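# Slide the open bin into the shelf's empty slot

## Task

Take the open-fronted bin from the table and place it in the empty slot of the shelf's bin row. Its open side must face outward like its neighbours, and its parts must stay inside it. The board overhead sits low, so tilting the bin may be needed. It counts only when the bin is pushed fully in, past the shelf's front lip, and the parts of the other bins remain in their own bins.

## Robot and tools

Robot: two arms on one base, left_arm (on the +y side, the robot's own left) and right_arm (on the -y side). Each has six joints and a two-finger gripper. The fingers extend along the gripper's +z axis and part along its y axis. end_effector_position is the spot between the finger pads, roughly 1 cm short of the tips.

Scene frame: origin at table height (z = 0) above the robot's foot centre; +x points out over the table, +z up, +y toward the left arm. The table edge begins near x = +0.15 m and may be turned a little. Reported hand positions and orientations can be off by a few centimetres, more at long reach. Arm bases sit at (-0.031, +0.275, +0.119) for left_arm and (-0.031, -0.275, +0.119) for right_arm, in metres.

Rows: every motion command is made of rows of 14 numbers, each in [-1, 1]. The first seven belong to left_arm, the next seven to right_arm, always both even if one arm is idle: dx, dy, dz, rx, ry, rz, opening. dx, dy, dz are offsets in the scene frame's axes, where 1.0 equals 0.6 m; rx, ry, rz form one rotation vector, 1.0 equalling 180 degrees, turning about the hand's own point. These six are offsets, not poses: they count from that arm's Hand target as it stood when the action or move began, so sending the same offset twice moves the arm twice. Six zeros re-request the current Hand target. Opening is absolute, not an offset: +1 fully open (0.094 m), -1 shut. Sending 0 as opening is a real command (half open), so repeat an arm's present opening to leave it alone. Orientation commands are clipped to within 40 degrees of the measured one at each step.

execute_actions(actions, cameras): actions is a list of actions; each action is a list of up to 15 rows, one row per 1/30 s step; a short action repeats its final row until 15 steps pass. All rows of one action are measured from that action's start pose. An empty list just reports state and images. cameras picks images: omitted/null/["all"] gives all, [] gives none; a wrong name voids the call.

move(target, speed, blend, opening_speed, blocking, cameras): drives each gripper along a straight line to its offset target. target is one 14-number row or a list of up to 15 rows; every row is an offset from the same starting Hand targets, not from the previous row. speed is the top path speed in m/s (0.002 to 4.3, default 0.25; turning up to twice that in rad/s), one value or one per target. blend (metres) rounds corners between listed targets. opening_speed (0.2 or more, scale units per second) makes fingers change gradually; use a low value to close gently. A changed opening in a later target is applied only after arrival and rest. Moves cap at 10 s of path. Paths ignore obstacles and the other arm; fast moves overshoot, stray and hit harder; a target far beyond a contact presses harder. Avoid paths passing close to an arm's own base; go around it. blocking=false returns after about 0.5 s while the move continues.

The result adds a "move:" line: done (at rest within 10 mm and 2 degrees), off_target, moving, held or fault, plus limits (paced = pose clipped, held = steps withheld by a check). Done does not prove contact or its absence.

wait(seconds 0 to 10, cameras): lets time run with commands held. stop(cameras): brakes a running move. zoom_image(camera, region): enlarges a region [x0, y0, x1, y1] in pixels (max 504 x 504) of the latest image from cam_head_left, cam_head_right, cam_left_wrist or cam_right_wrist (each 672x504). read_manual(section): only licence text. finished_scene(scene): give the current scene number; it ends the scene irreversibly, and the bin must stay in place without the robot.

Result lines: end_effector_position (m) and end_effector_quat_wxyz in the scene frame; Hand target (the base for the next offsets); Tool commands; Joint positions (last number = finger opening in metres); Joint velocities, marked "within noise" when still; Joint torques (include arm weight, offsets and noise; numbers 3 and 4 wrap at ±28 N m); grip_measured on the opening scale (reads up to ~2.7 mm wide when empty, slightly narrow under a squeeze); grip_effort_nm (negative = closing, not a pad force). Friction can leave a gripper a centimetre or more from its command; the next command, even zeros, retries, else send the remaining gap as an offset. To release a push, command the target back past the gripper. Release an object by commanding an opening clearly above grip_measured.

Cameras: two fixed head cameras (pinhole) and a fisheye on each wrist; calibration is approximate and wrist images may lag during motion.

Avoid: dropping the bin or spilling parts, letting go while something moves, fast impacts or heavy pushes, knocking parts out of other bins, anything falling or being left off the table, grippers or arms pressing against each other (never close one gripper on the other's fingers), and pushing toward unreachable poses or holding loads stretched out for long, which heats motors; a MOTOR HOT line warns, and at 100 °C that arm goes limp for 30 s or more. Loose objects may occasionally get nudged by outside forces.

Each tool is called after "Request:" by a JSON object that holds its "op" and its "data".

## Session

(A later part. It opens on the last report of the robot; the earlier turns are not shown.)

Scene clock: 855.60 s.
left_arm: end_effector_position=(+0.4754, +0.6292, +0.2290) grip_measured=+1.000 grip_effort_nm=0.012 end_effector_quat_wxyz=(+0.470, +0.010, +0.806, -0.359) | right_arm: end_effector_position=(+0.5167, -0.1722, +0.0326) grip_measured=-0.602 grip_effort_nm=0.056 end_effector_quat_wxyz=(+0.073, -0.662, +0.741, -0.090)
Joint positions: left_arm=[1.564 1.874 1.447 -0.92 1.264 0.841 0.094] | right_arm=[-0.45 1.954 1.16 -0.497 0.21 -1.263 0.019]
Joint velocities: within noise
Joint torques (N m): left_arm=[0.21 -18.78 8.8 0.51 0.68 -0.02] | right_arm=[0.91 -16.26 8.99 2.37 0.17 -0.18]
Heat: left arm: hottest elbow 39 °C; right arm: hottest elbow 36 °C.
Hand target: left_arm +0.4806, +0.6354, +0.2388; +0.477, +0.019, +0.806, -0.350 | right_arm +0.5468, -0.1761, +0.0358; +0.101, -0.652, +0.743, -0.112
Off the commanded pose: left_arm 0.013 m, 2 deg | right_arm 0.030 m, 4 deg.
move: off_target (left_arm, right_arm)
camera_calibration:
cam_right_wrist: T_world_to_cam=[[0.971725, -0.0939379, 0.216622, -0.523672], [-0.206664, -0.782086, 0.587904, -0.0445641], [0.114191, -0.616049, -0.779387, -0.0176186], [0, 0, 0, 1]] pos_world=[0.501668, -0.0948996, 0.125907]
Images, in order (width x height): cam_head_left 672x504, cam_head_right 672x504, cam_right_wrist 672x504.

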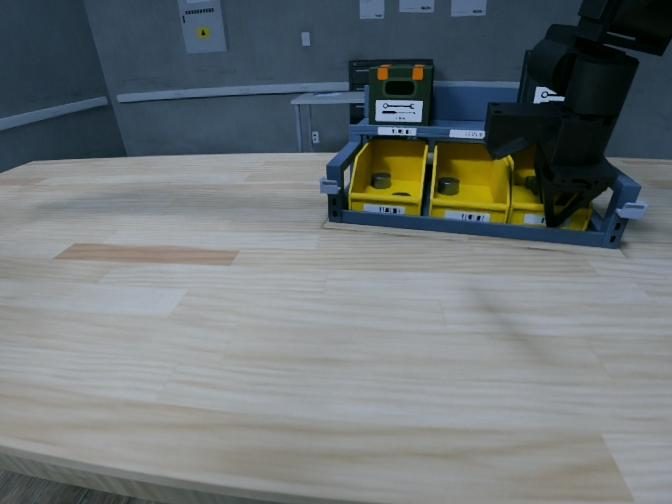

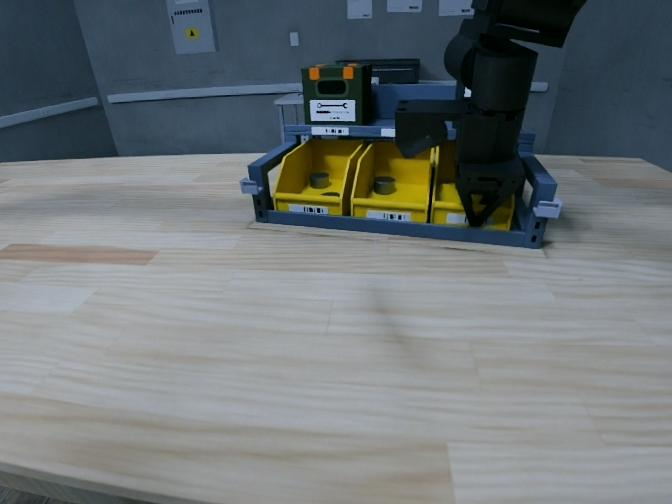

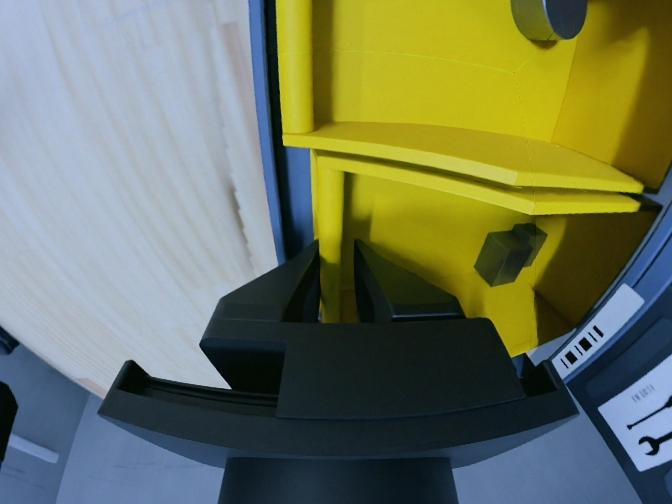

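Request:
{"op": "move", "data": {"target": [0,0,0,0,0,0,1, -0.025,0.003,0.09,0,0,0,-0.55], "speed": 0.08, "cameras": ["cam_head_left","cam_head_right","cam_right_wrist"]}}

Request:
{"op": "zoom_image", "data": {"camera": "cam_right_wrist", "region": [252, 40, 672, 380]}}

Scene clock: 866.83 s.
left_arm: end_effector_position=(+0.4754, +0.6292, +0.2290) grip_measured=+1.000 grip_effort_nm=0.012 end_effector_quat_wxyz=(+0.470, +0.010, +0.806, -0.359) | right_arm: end_effector_position=(+0.5166, -0.1746, +0.0703) grip_measured=-0.551 grip_effort_nm=0.071 end_effector_quat_wxyz=(+0.080, -0.662, +0.739, -0.095)
Joint positions: left_arm=[1.564 1.874 1.447 -0.92 1.264 0.841 0.094] | right_arm=[-0.445 1.873 1.155 -0.556 0.213 -1.263 0.021]
Joint velocities: within noise
Joint torques (N m): left_arm=[0.26 -18.84 8.8 0.49 0.69 -0.02] | right_arm=[2.14 -18.67 7.76 0.7 0.3 -0.01]
Heat: left arm: hottest elbow 39 °C; right arm: hottest elbow 36 °C.
Hand target: left_arm +0.4806, +0.6354, +0.2388; +0.477, +0.019, +0.806, -0.350 | right_arm +0.5319, -0.1743, +0.0899; +0.101, -0.652, +0.743, -0.112
Off the commanded pose: left_arm 0.013 m, 2 deg | right_arm 0.025 m, 3 deg.
move: off_target (left_arm, right_arm)
camera_calibration:
cam_right_wrist: T_world_to_cam=[[0.968052, -0.0918143, 0.233337, -0.530874], [-0.214862, -0.783451, 0.583128, -0.0641977], [0.129269, -0.614634, -0.778149, 0.00265925], [0, 0, 0, 1]] pos_world=[0.499776, -0.0974031, 0.163377]
Images, in order (width x height): cam_head_left 672x504, cam_head_right 672x504, cam_right_wrist 672x504.

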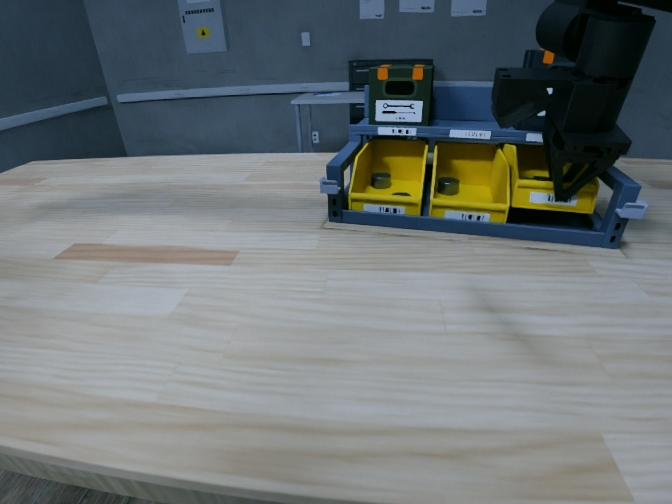

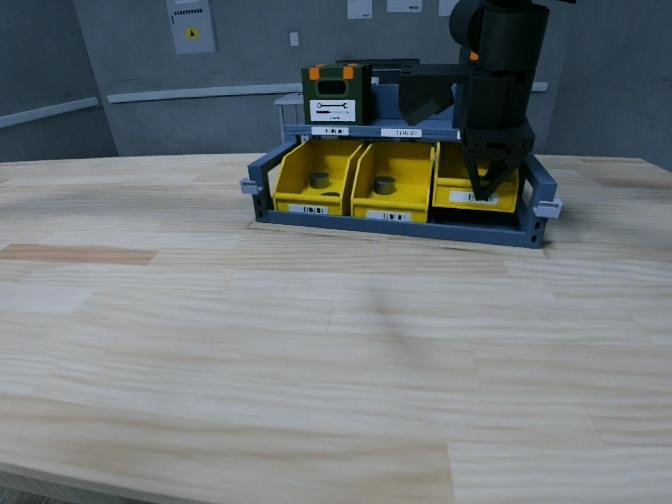

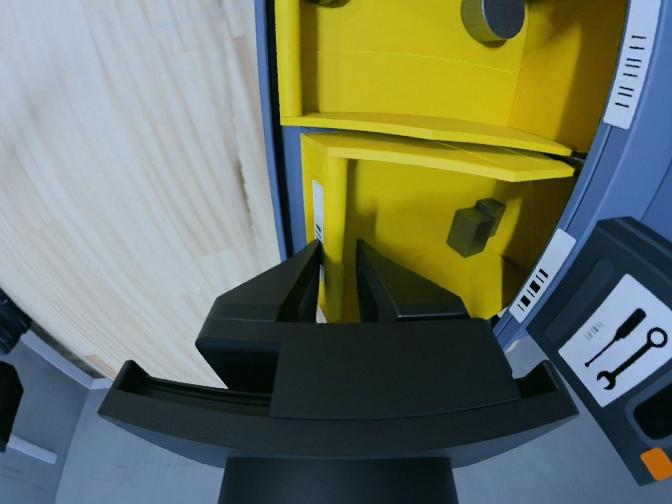

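Scaled by 1.200 from the camera's 672x504 image, which has a finer 960x720 frame.

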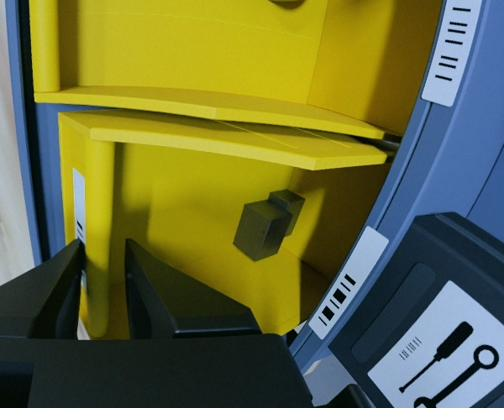

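Request:
{"op": "zoom_image", "data": {"camera": "cam_head_left", "region": [490, 130, 630, 250]}}

Request:
{"op": "zoom_image", "data": {"camera": "cam_head_right", "region": [400, 130, 560, 250]}}

Scaled by 3.600 from the camera's 672x504 image, which has a finer 960x720 frame.

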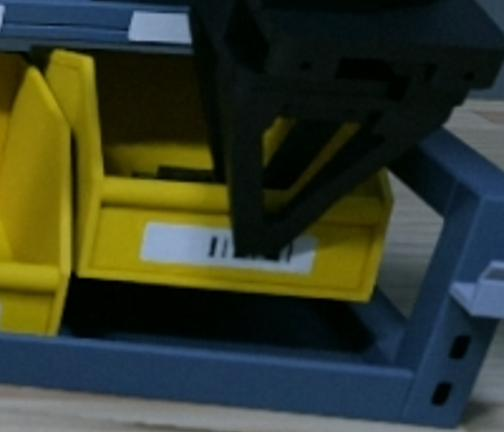

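Scaled by 3.150 from the camera's 672x504 image, which has a finer 960x720 frame.

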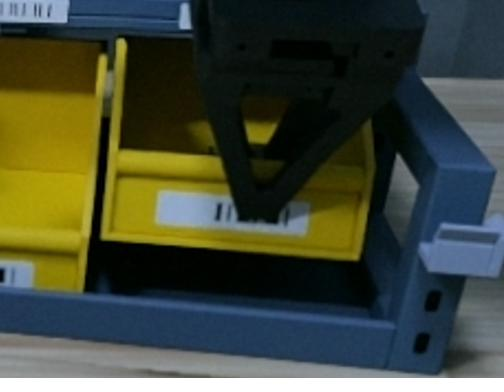

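Request:
{"op": "move", "data": {"target": [0,0,0,0,0,0,1, 0.0083,-0.003,-0.0917,0,0,0,-0.55], "speed": 0.06, "cameras": ["cam_head_left","cam_head_right","cam_right_wrist"]}}

Request:
{"op": "zoom_image", "data": {"camera": "cam_head_left", "region": [490, 130, 630, 250]}}

Request:
{"op": "zoom_image", "data": {"camera": "cam_right_wrist", "region": [252, 40, 672, 380]}}

Scene clock: 912.63 s.
left_arm: end_effector_position=(+0.4754, +0.6292, +0.2290) grip_measured=+1.000 grip_effort_nm=0.012 end_effector_quat_wxyz=(+0.470, +0.010, +0.806, -0.359) | right_arm: end_effector_position=(+0.5172, -0.1703, +0.0364) grip_measured=-0.551 grip_effort_nm=0.061 end_effector_quat_wxyz=(+0.081, -0.661, +0.740, -0.097)
Joint positions: left_arm=[1.564 1.874 1.447 -0.92 1.264 0.841 0.094] | right_arm=[-0.445 1.942 1.147 -0.476 0.214 -1.263 0.021]
Joint velocities: within noise
Joint torques (N m): left_arm=[0.15 -18.84 8.79 0.51 0.69 -0.01] | right_arm=[0.79 -16.03 7.46 2.15 0.05 -0.19]
Heat: left arm: hottest elbow 39 °C; right arm: hottest shoulder 34 °C.
Hand target: left_arm +0.4806, +0.6354, +0.2388; +0.477, +0.019, +0.806, -0.350 | right_arm +0.5368, -0.1760, +0.0348; +0.101, -0.652, +0.743, -0.112
Off the commanded pose: left_arm 0.013 m, 2 deg | right_arm 0.021 m, 3 deg.
move: off_target (left_arm, right_arm)
camera_calibration:
cam_right_wrist: T_world_to_cam=[[0.967094, -0.0928118, 0.236885, -0.523004], [-0.217883, -0.78287, 0.582788, -0.0393041], [0.13136, -0.615225, -0.777331, -0.0224156], [0, 0, 0, 1]] pos_world=[0.500175, -0.0931015, 0.129373]
Images, in order (width x height): cam_head_left 672x504, cam_head_right 672x504, cam_right_wrist 672x504.

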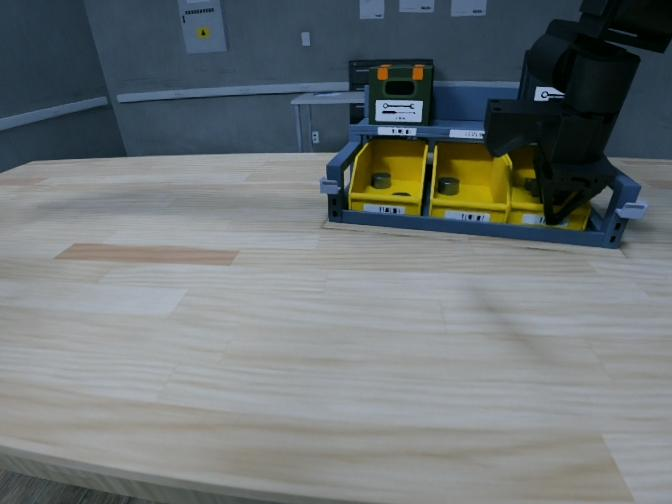

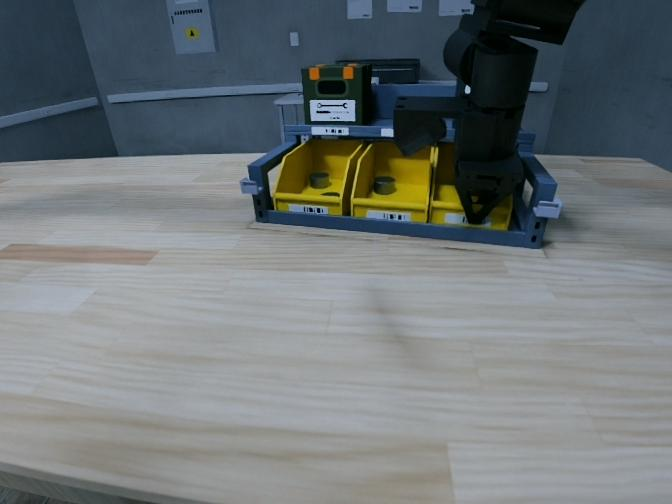

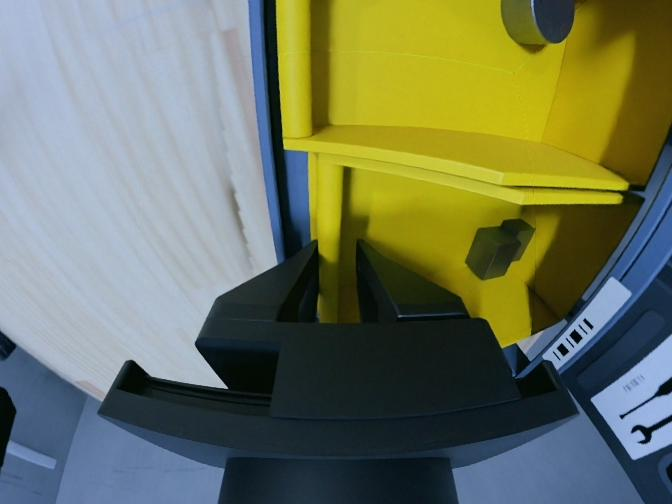

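Scaled by 3.600 from the camera's 672x504 image, which has a finer 960x720 frame.

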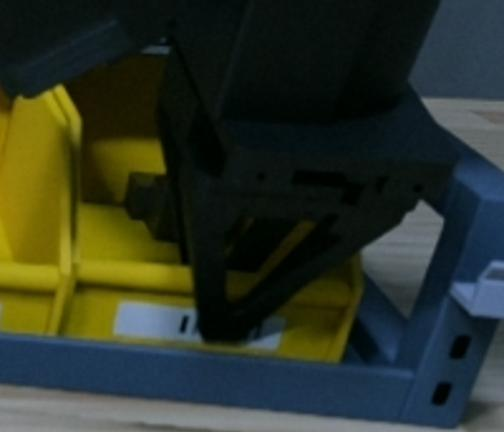

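Scaled by 1.200 from the camera's 672x504 image, which has a finer 960x720 frame.

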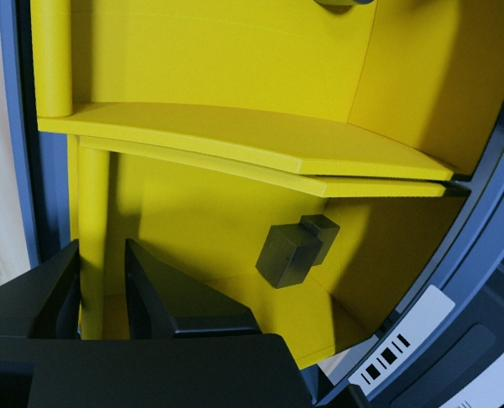

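Request:
{"op": "move", "data": {"target": [0,0,0,0,0,0,1, -0.025,0.003,0.003,0,0,0,-0.55], "speed": 0.05, "cameras": []}}

Scene clock: 920.30 s.
left_arm: end_effector_position=(+0.4754, +0.6292, +0.2290) grip_measured=+1.000 grip_effort_nm=0.007 end_effector_quat_wxyz=(+0.470, +0.010, +0.806, -0.359) | right_arm: end_effector_position=(+0.5149, -0.1704, +0.0313) grip_measured=-0.551 grip_effort_nm=0.056 end_effector_quat_wxyz=(+0.091, -0.659, +0.740, -0.103)
Joint positions: left_arm=[1.564 1.874 1.447 -0.92 1.264 0.841 0.094] | right_arm=[-0.445 1.942 1.121 -0.426 0.215 -1.263 0.021]
Joint velocities: within noise
Joint torques (N m): left_arm=[0.15 -18.84 8.81 0.54 0.69 -0.01] | right_arm=[1.55 -17.55 5.83 1.05 0.11 -0.09]
Heat: left arm: hottest elbow 39 °C; right arm: hottest elbow 35 °C.
Hand target: left_arm +0.4806, +0.6354, +0.2388; +0.477, +0.019, +0.806, -0.350 | right_arm +0.5217, -0.1742, +0.0366; +0.101, -0.652, +0.743, -0.112
Off the commanded pose: left_arm 0.013 m, 2 deg | right_arm 0.009 m, 2 deg.
move: off_target (left_arm)
No camera images: "cameras" was empty.

Request:
{"op": "move", "data": {"target": [0,0,0,0,0,0,1, -0.012,0.0,0.033,0,0,0,-0.52], "speed": 0.05, "cameras": ["cam_right_wrist","cam_head_right"]}}

Request:
{"op": "zoom_image", "data": {"camera": "cam_right_wrist", "region": [252, 40, 672, 380]}}

Scene clock: 929.50 s.
left_arm: end_effector_position=(+0.4754, +0.6292, +0.2290) grip_measured=+1.000 grip_effort_nm=0.007 end_effector_quat_wxyz=(+0.470, +0.010, +0.806, -0.359) | right_arm: end_effector_position=(+0.5131, -0.1735, +0.0468) grip_measured=-0.522 grip_effort_nm=0.105 end_effector_quat_wxyz=(+0.096, -0.657, +0.740, -0.108)
Joint positions: left_arm=[1.564 1.874 1.447 -0.92 1.264 0.841 0.094] | right_arm=[-0.445 1.902 1.104 -0.435 0.219 -1.263 0.022]
Joint velocities: within noise
Joint torques (N m): left_arm=[0.26 -18.84 8.77 0.51 0.69 -0.01] | right_arm=[2.14 -18.14 5.87 0.06 0.04 0]
Heat: left arm: hottest elbow 39 °C; right arm: hottest shoulder 34 °C.
Hand target: left_arm +0.4806, +0.6354, +0.2388; +0.477, +0.019, +0.806, -0.350 | right_arm +0.5144, -0.1742, +0.0562; +0.101, -0.652, +0.743, -0.112
Off the commanded pose: left_arm 0.013 m, 2 deg | right_arm 0.010 m, 1 deg.
move: off_target (left_arm)
camera_calibration:
cam_right_wrist: T_world_to_cam=[[0.956868, -0.0995937, 0.27292, -0.519376], [-0.244447, -0.783663, 0.571068, -0.0348005], [0.157002, -0.613151, -0.774207, -0.0286924], [0, 0, 0, 1]] pos_world=[0.492972, -0.0965913, 0.139408]
Images, in order (width x height): cam_head_right 672x504, cam_right_wrist 672x504.

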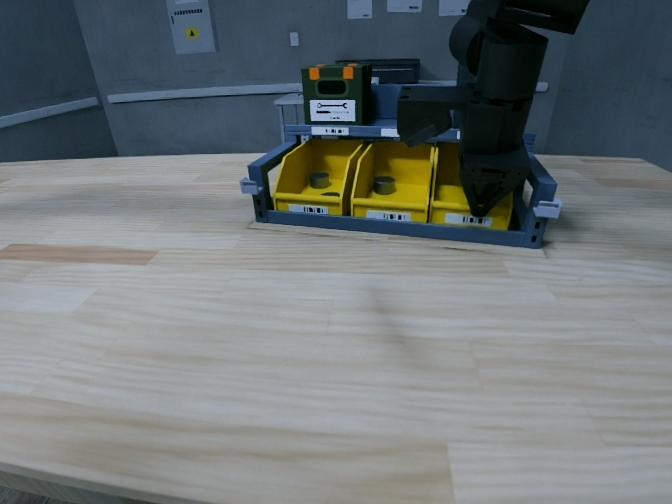

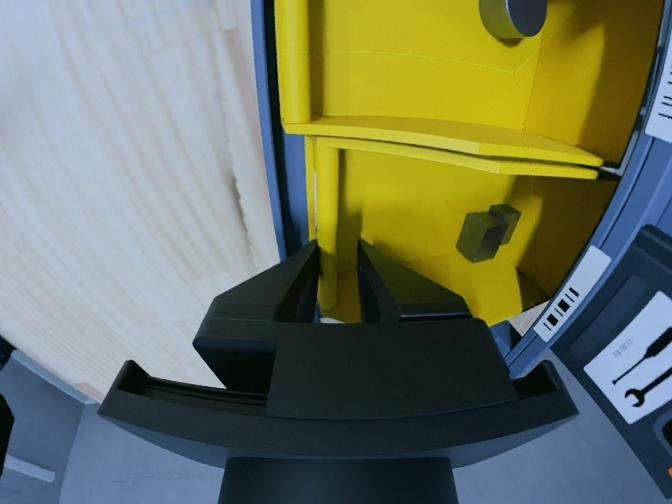

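Scaled by 1.200 from the camera's 672x504 image, which has a finer 960x720 frame.

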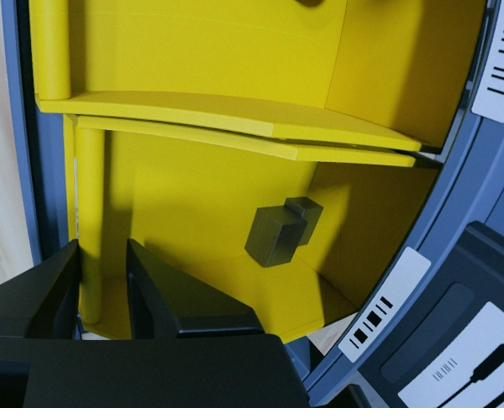

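Request:
{"op": "zoom_image", "data": {"camera": "cam_head_right", "region": [400, 160, 540, 260]}}

Scaled by 3.600 from the camera's 672x504 image, which has a finer 960x720 frame.

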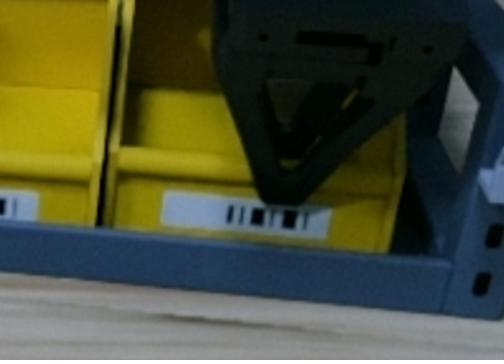

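Request:
{"op": "move", "data": {"target": [0,0,0,0,0,0,1, -0.030,0.003,0.075,0,0,0,-0.52], "speed": 0.08, "cameras": ["cam_right_wrist","cam_head_right"]}}

Request:
{"op": "zoom_image", "data": {"camera": "cam_head_right", "region": [400, 140, 560, 260]}}

Scene clock: 939.33 s.
left_arm: end_effector_position=(+0.4754, +0.6292, +0.2290) grip_measured=+1.000 grip_effort_nm=0.012 end_effector_quat_wxyz=(+0.470, +0.010, +0.806, -0.359) | right_arm: end_effector_position=(+0.5027, -0.1774, +0.0990) grip_measured=-0.522 grip_effort_nm=0.105 end_effector_quat_wxyz=(+0.103, -0.651, +0.743, -0.114)
Joint positions: left_arm=[1.564 1.874 1.447 -0.92 1.264 0.841 0.094] | right_arm=[-0.432 1.774 1.079 -0.522 0.229 -1.242 0.022]
Joint velocities: within noise
Joint torques (N m): left_arm=[0.21 -18.73 8.77 0.51 0.68 -0.01] | right_arm=[2.9 -16.44 6.04 0.03 0.01 0.02]
Heat: left arm: hottest elbow 39 °C; right arm: hottest shoulder 34 °C.
Hand target: left_arm +0.4806, +0.6354, +0.2388; +0.477, +0.019, +0.806, -0.350 | right_arm +0.4966, -0.1725, +0.1015; +0.101, -0.652, +0.743, -0.112
Off the commanded pose: left_arm 0.013 m, 2 deg | right_arm 0.008 m, 0 deg.
move: off_target (left_arm)
camera_calibration:
cam_right_wrist: T_world_to_cam=[[0.950477, -0.111364, 0.290158, -0.524659], [-0.264083, -0.781639, 0.565066, -0.059211], [0.16387, -0.613708, -0.77234, 0.00723045], [0, 0, 0, 1]] pos_world=[0.481855, -0.100273, 0.191276]
Images, in order (width x height): cam_head_right 672x504, cam_right_wrist 672x504.

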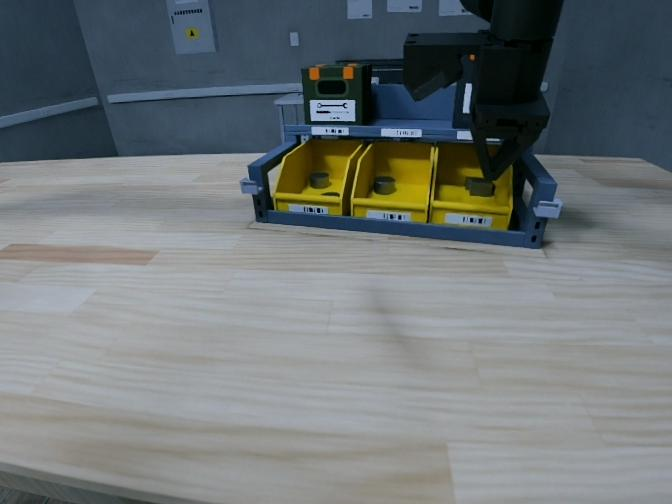

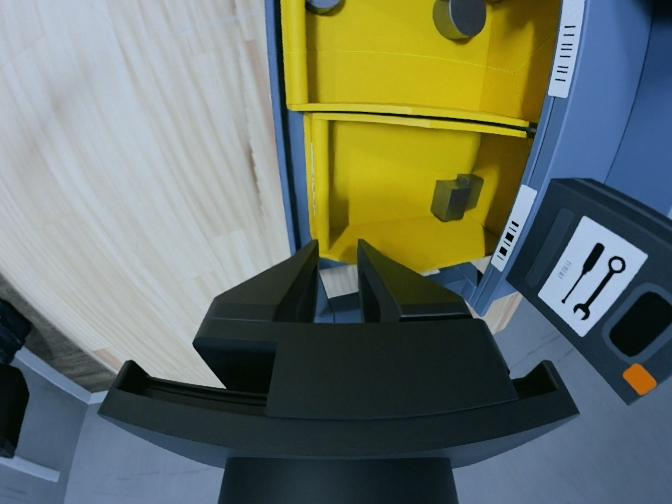

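Scaled by 3.150 from the camera's 672x504 image, which has a finer 960x720 frame.

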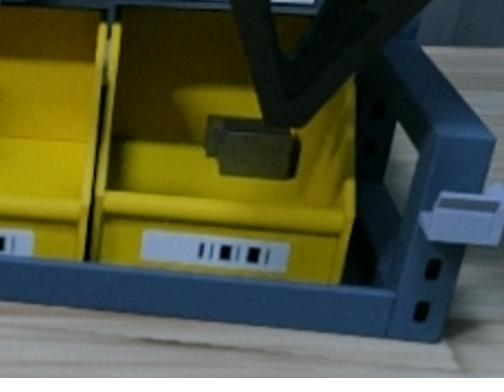

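Request:
{"op": "move", "data": {"target": [0,0,0,0,0,0,1, -0.15,0.0,0.25,0,0,0,-0.5], "speed": 0.25, "cameras": ["cam_right_wrist","cam_head_right","cam_head_left"]}}

Request:
{"op": "zoom_image", "data": {"camera": "cam_head_right", "region": [400, 120, 560, 260]}}

Request:
{"op": "zoom_image", "data": {"camera": "cam_head_left", "region": [470, 120, 640, 260]}}

Request:
{"op": "zoom_image", "data": {"camera": "cam_right_wrist", "region": [200, 0, 560, 300]}}

Scene clock: 946.77 s.
left_arm: end_effector_position=(+0.4754, +0.6292, +0.2290) grip_measured=+1.000 grip_effort_nm=0.007 end_effector_quat_wxyz=(+0.470, +0.010, +0.806, -0.359) | right_arm: end_effector_position=(+0.4115, -0.1765, +0.2533) grip_measured=-0.502 grip_effort_nm=0.115 end_effector_quat_wxyz=(+0.105, -0.651, +0.743, -0.115)
Joint positions: left_arm=[1.564 1.874 1.447 -0.92 1.264 0.841 0.094] | right_arm=[-0.323 1.347 1.008 -0.899 0.265 -1.136 0.023]
Joint velocities: within noise
Joint torques (N m): left_arm=[0.21 -18.84 8.83 0.49 0.69 -0.01] | right_arm=[2.26 -11.28 8.24 0.01 0.02 -0.01]
Heat: left arm: hottest elbow 39 °C; right arm: hottest shoulder 34 °C.
Hand target: left_arm +0.4806, +0.6354, +0.2388; +0.477, +0.019, +0.806, -0.350 | right_arm +0.4066, -0.1725, +0.2514; +0.101, -0.652, +0.743, -0.112
Off the commanded pose: left_arm 0.013 m, 2 deg | right_arm 0.007 m, 1 deg.
move: off_target (left_arm)
camera_calibration:
cam_right_wrist: T_world_to_cam=[[0.948903, -0.112583, 0.2948, -0.483343], [-0.267409, -0.782896, 0.561753, -0.167878], [0.167554, -0.611881, -0.772999, 0.140838], [0, 0, 0, 1]] pos_world=[0.390155, -0.0996709, 0.345663]
Images, in order (width x height): cam_head_left 672x504, cam_head_right 672x504, cam_right_wrist 672x504.

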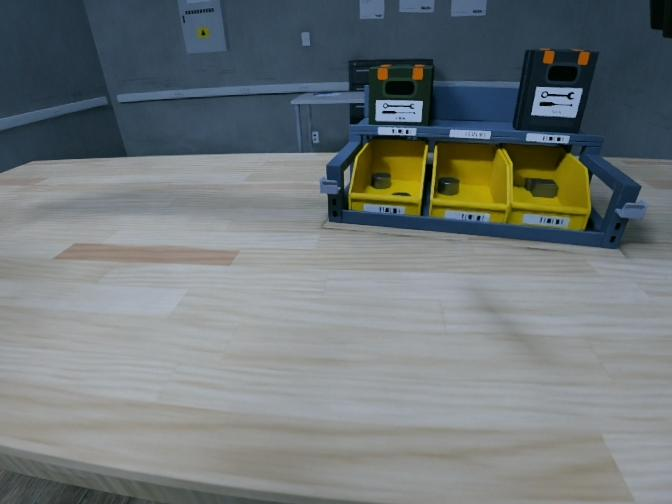

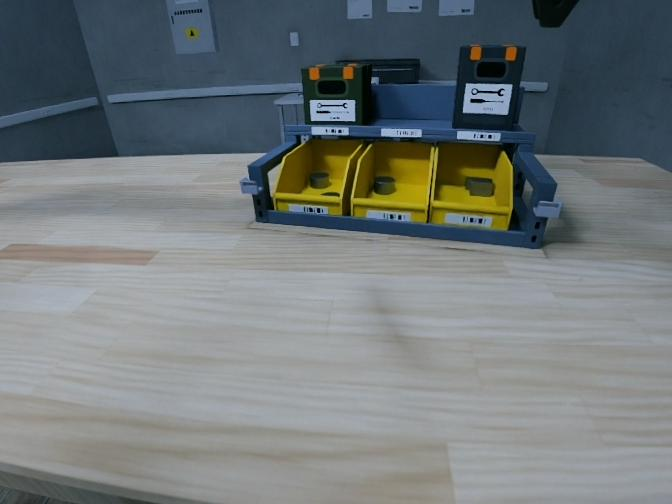

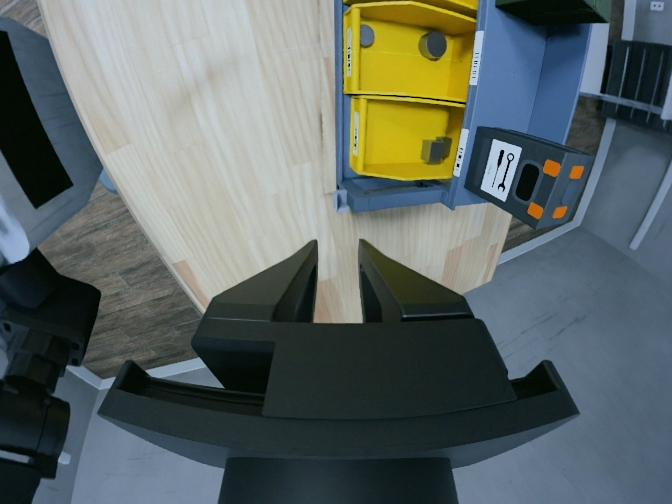

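Scaled by 3.150 from the camera's 672x504 image, which has a finer 960x720 frame.

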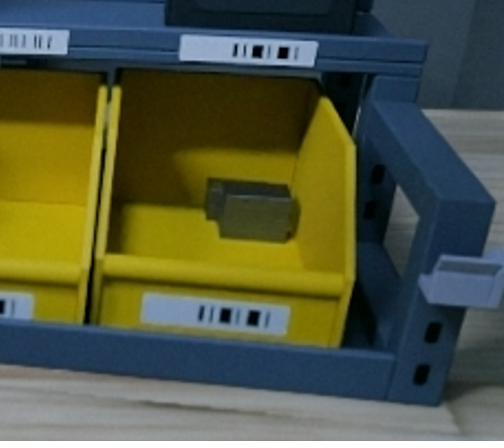

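Scaled by 2.965 from the camera's 672x504 image, which has a finer 960x720 frame.

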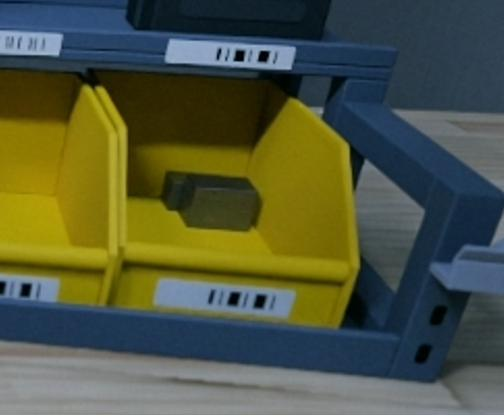

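Scaled by 1.400 from the camera's 672x504 image, which has a finer 960x720 frame.

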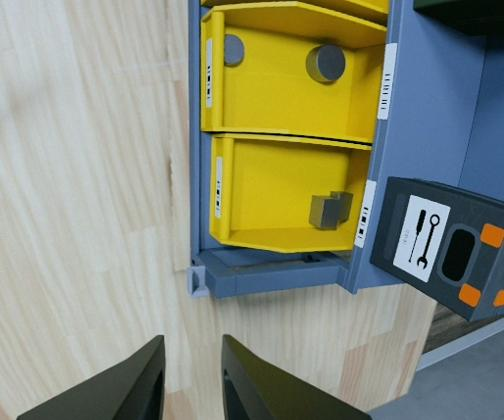

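Request:
{"op": "finished_scene", "data": {"scene": 2}}

The scene is finished: the task was done.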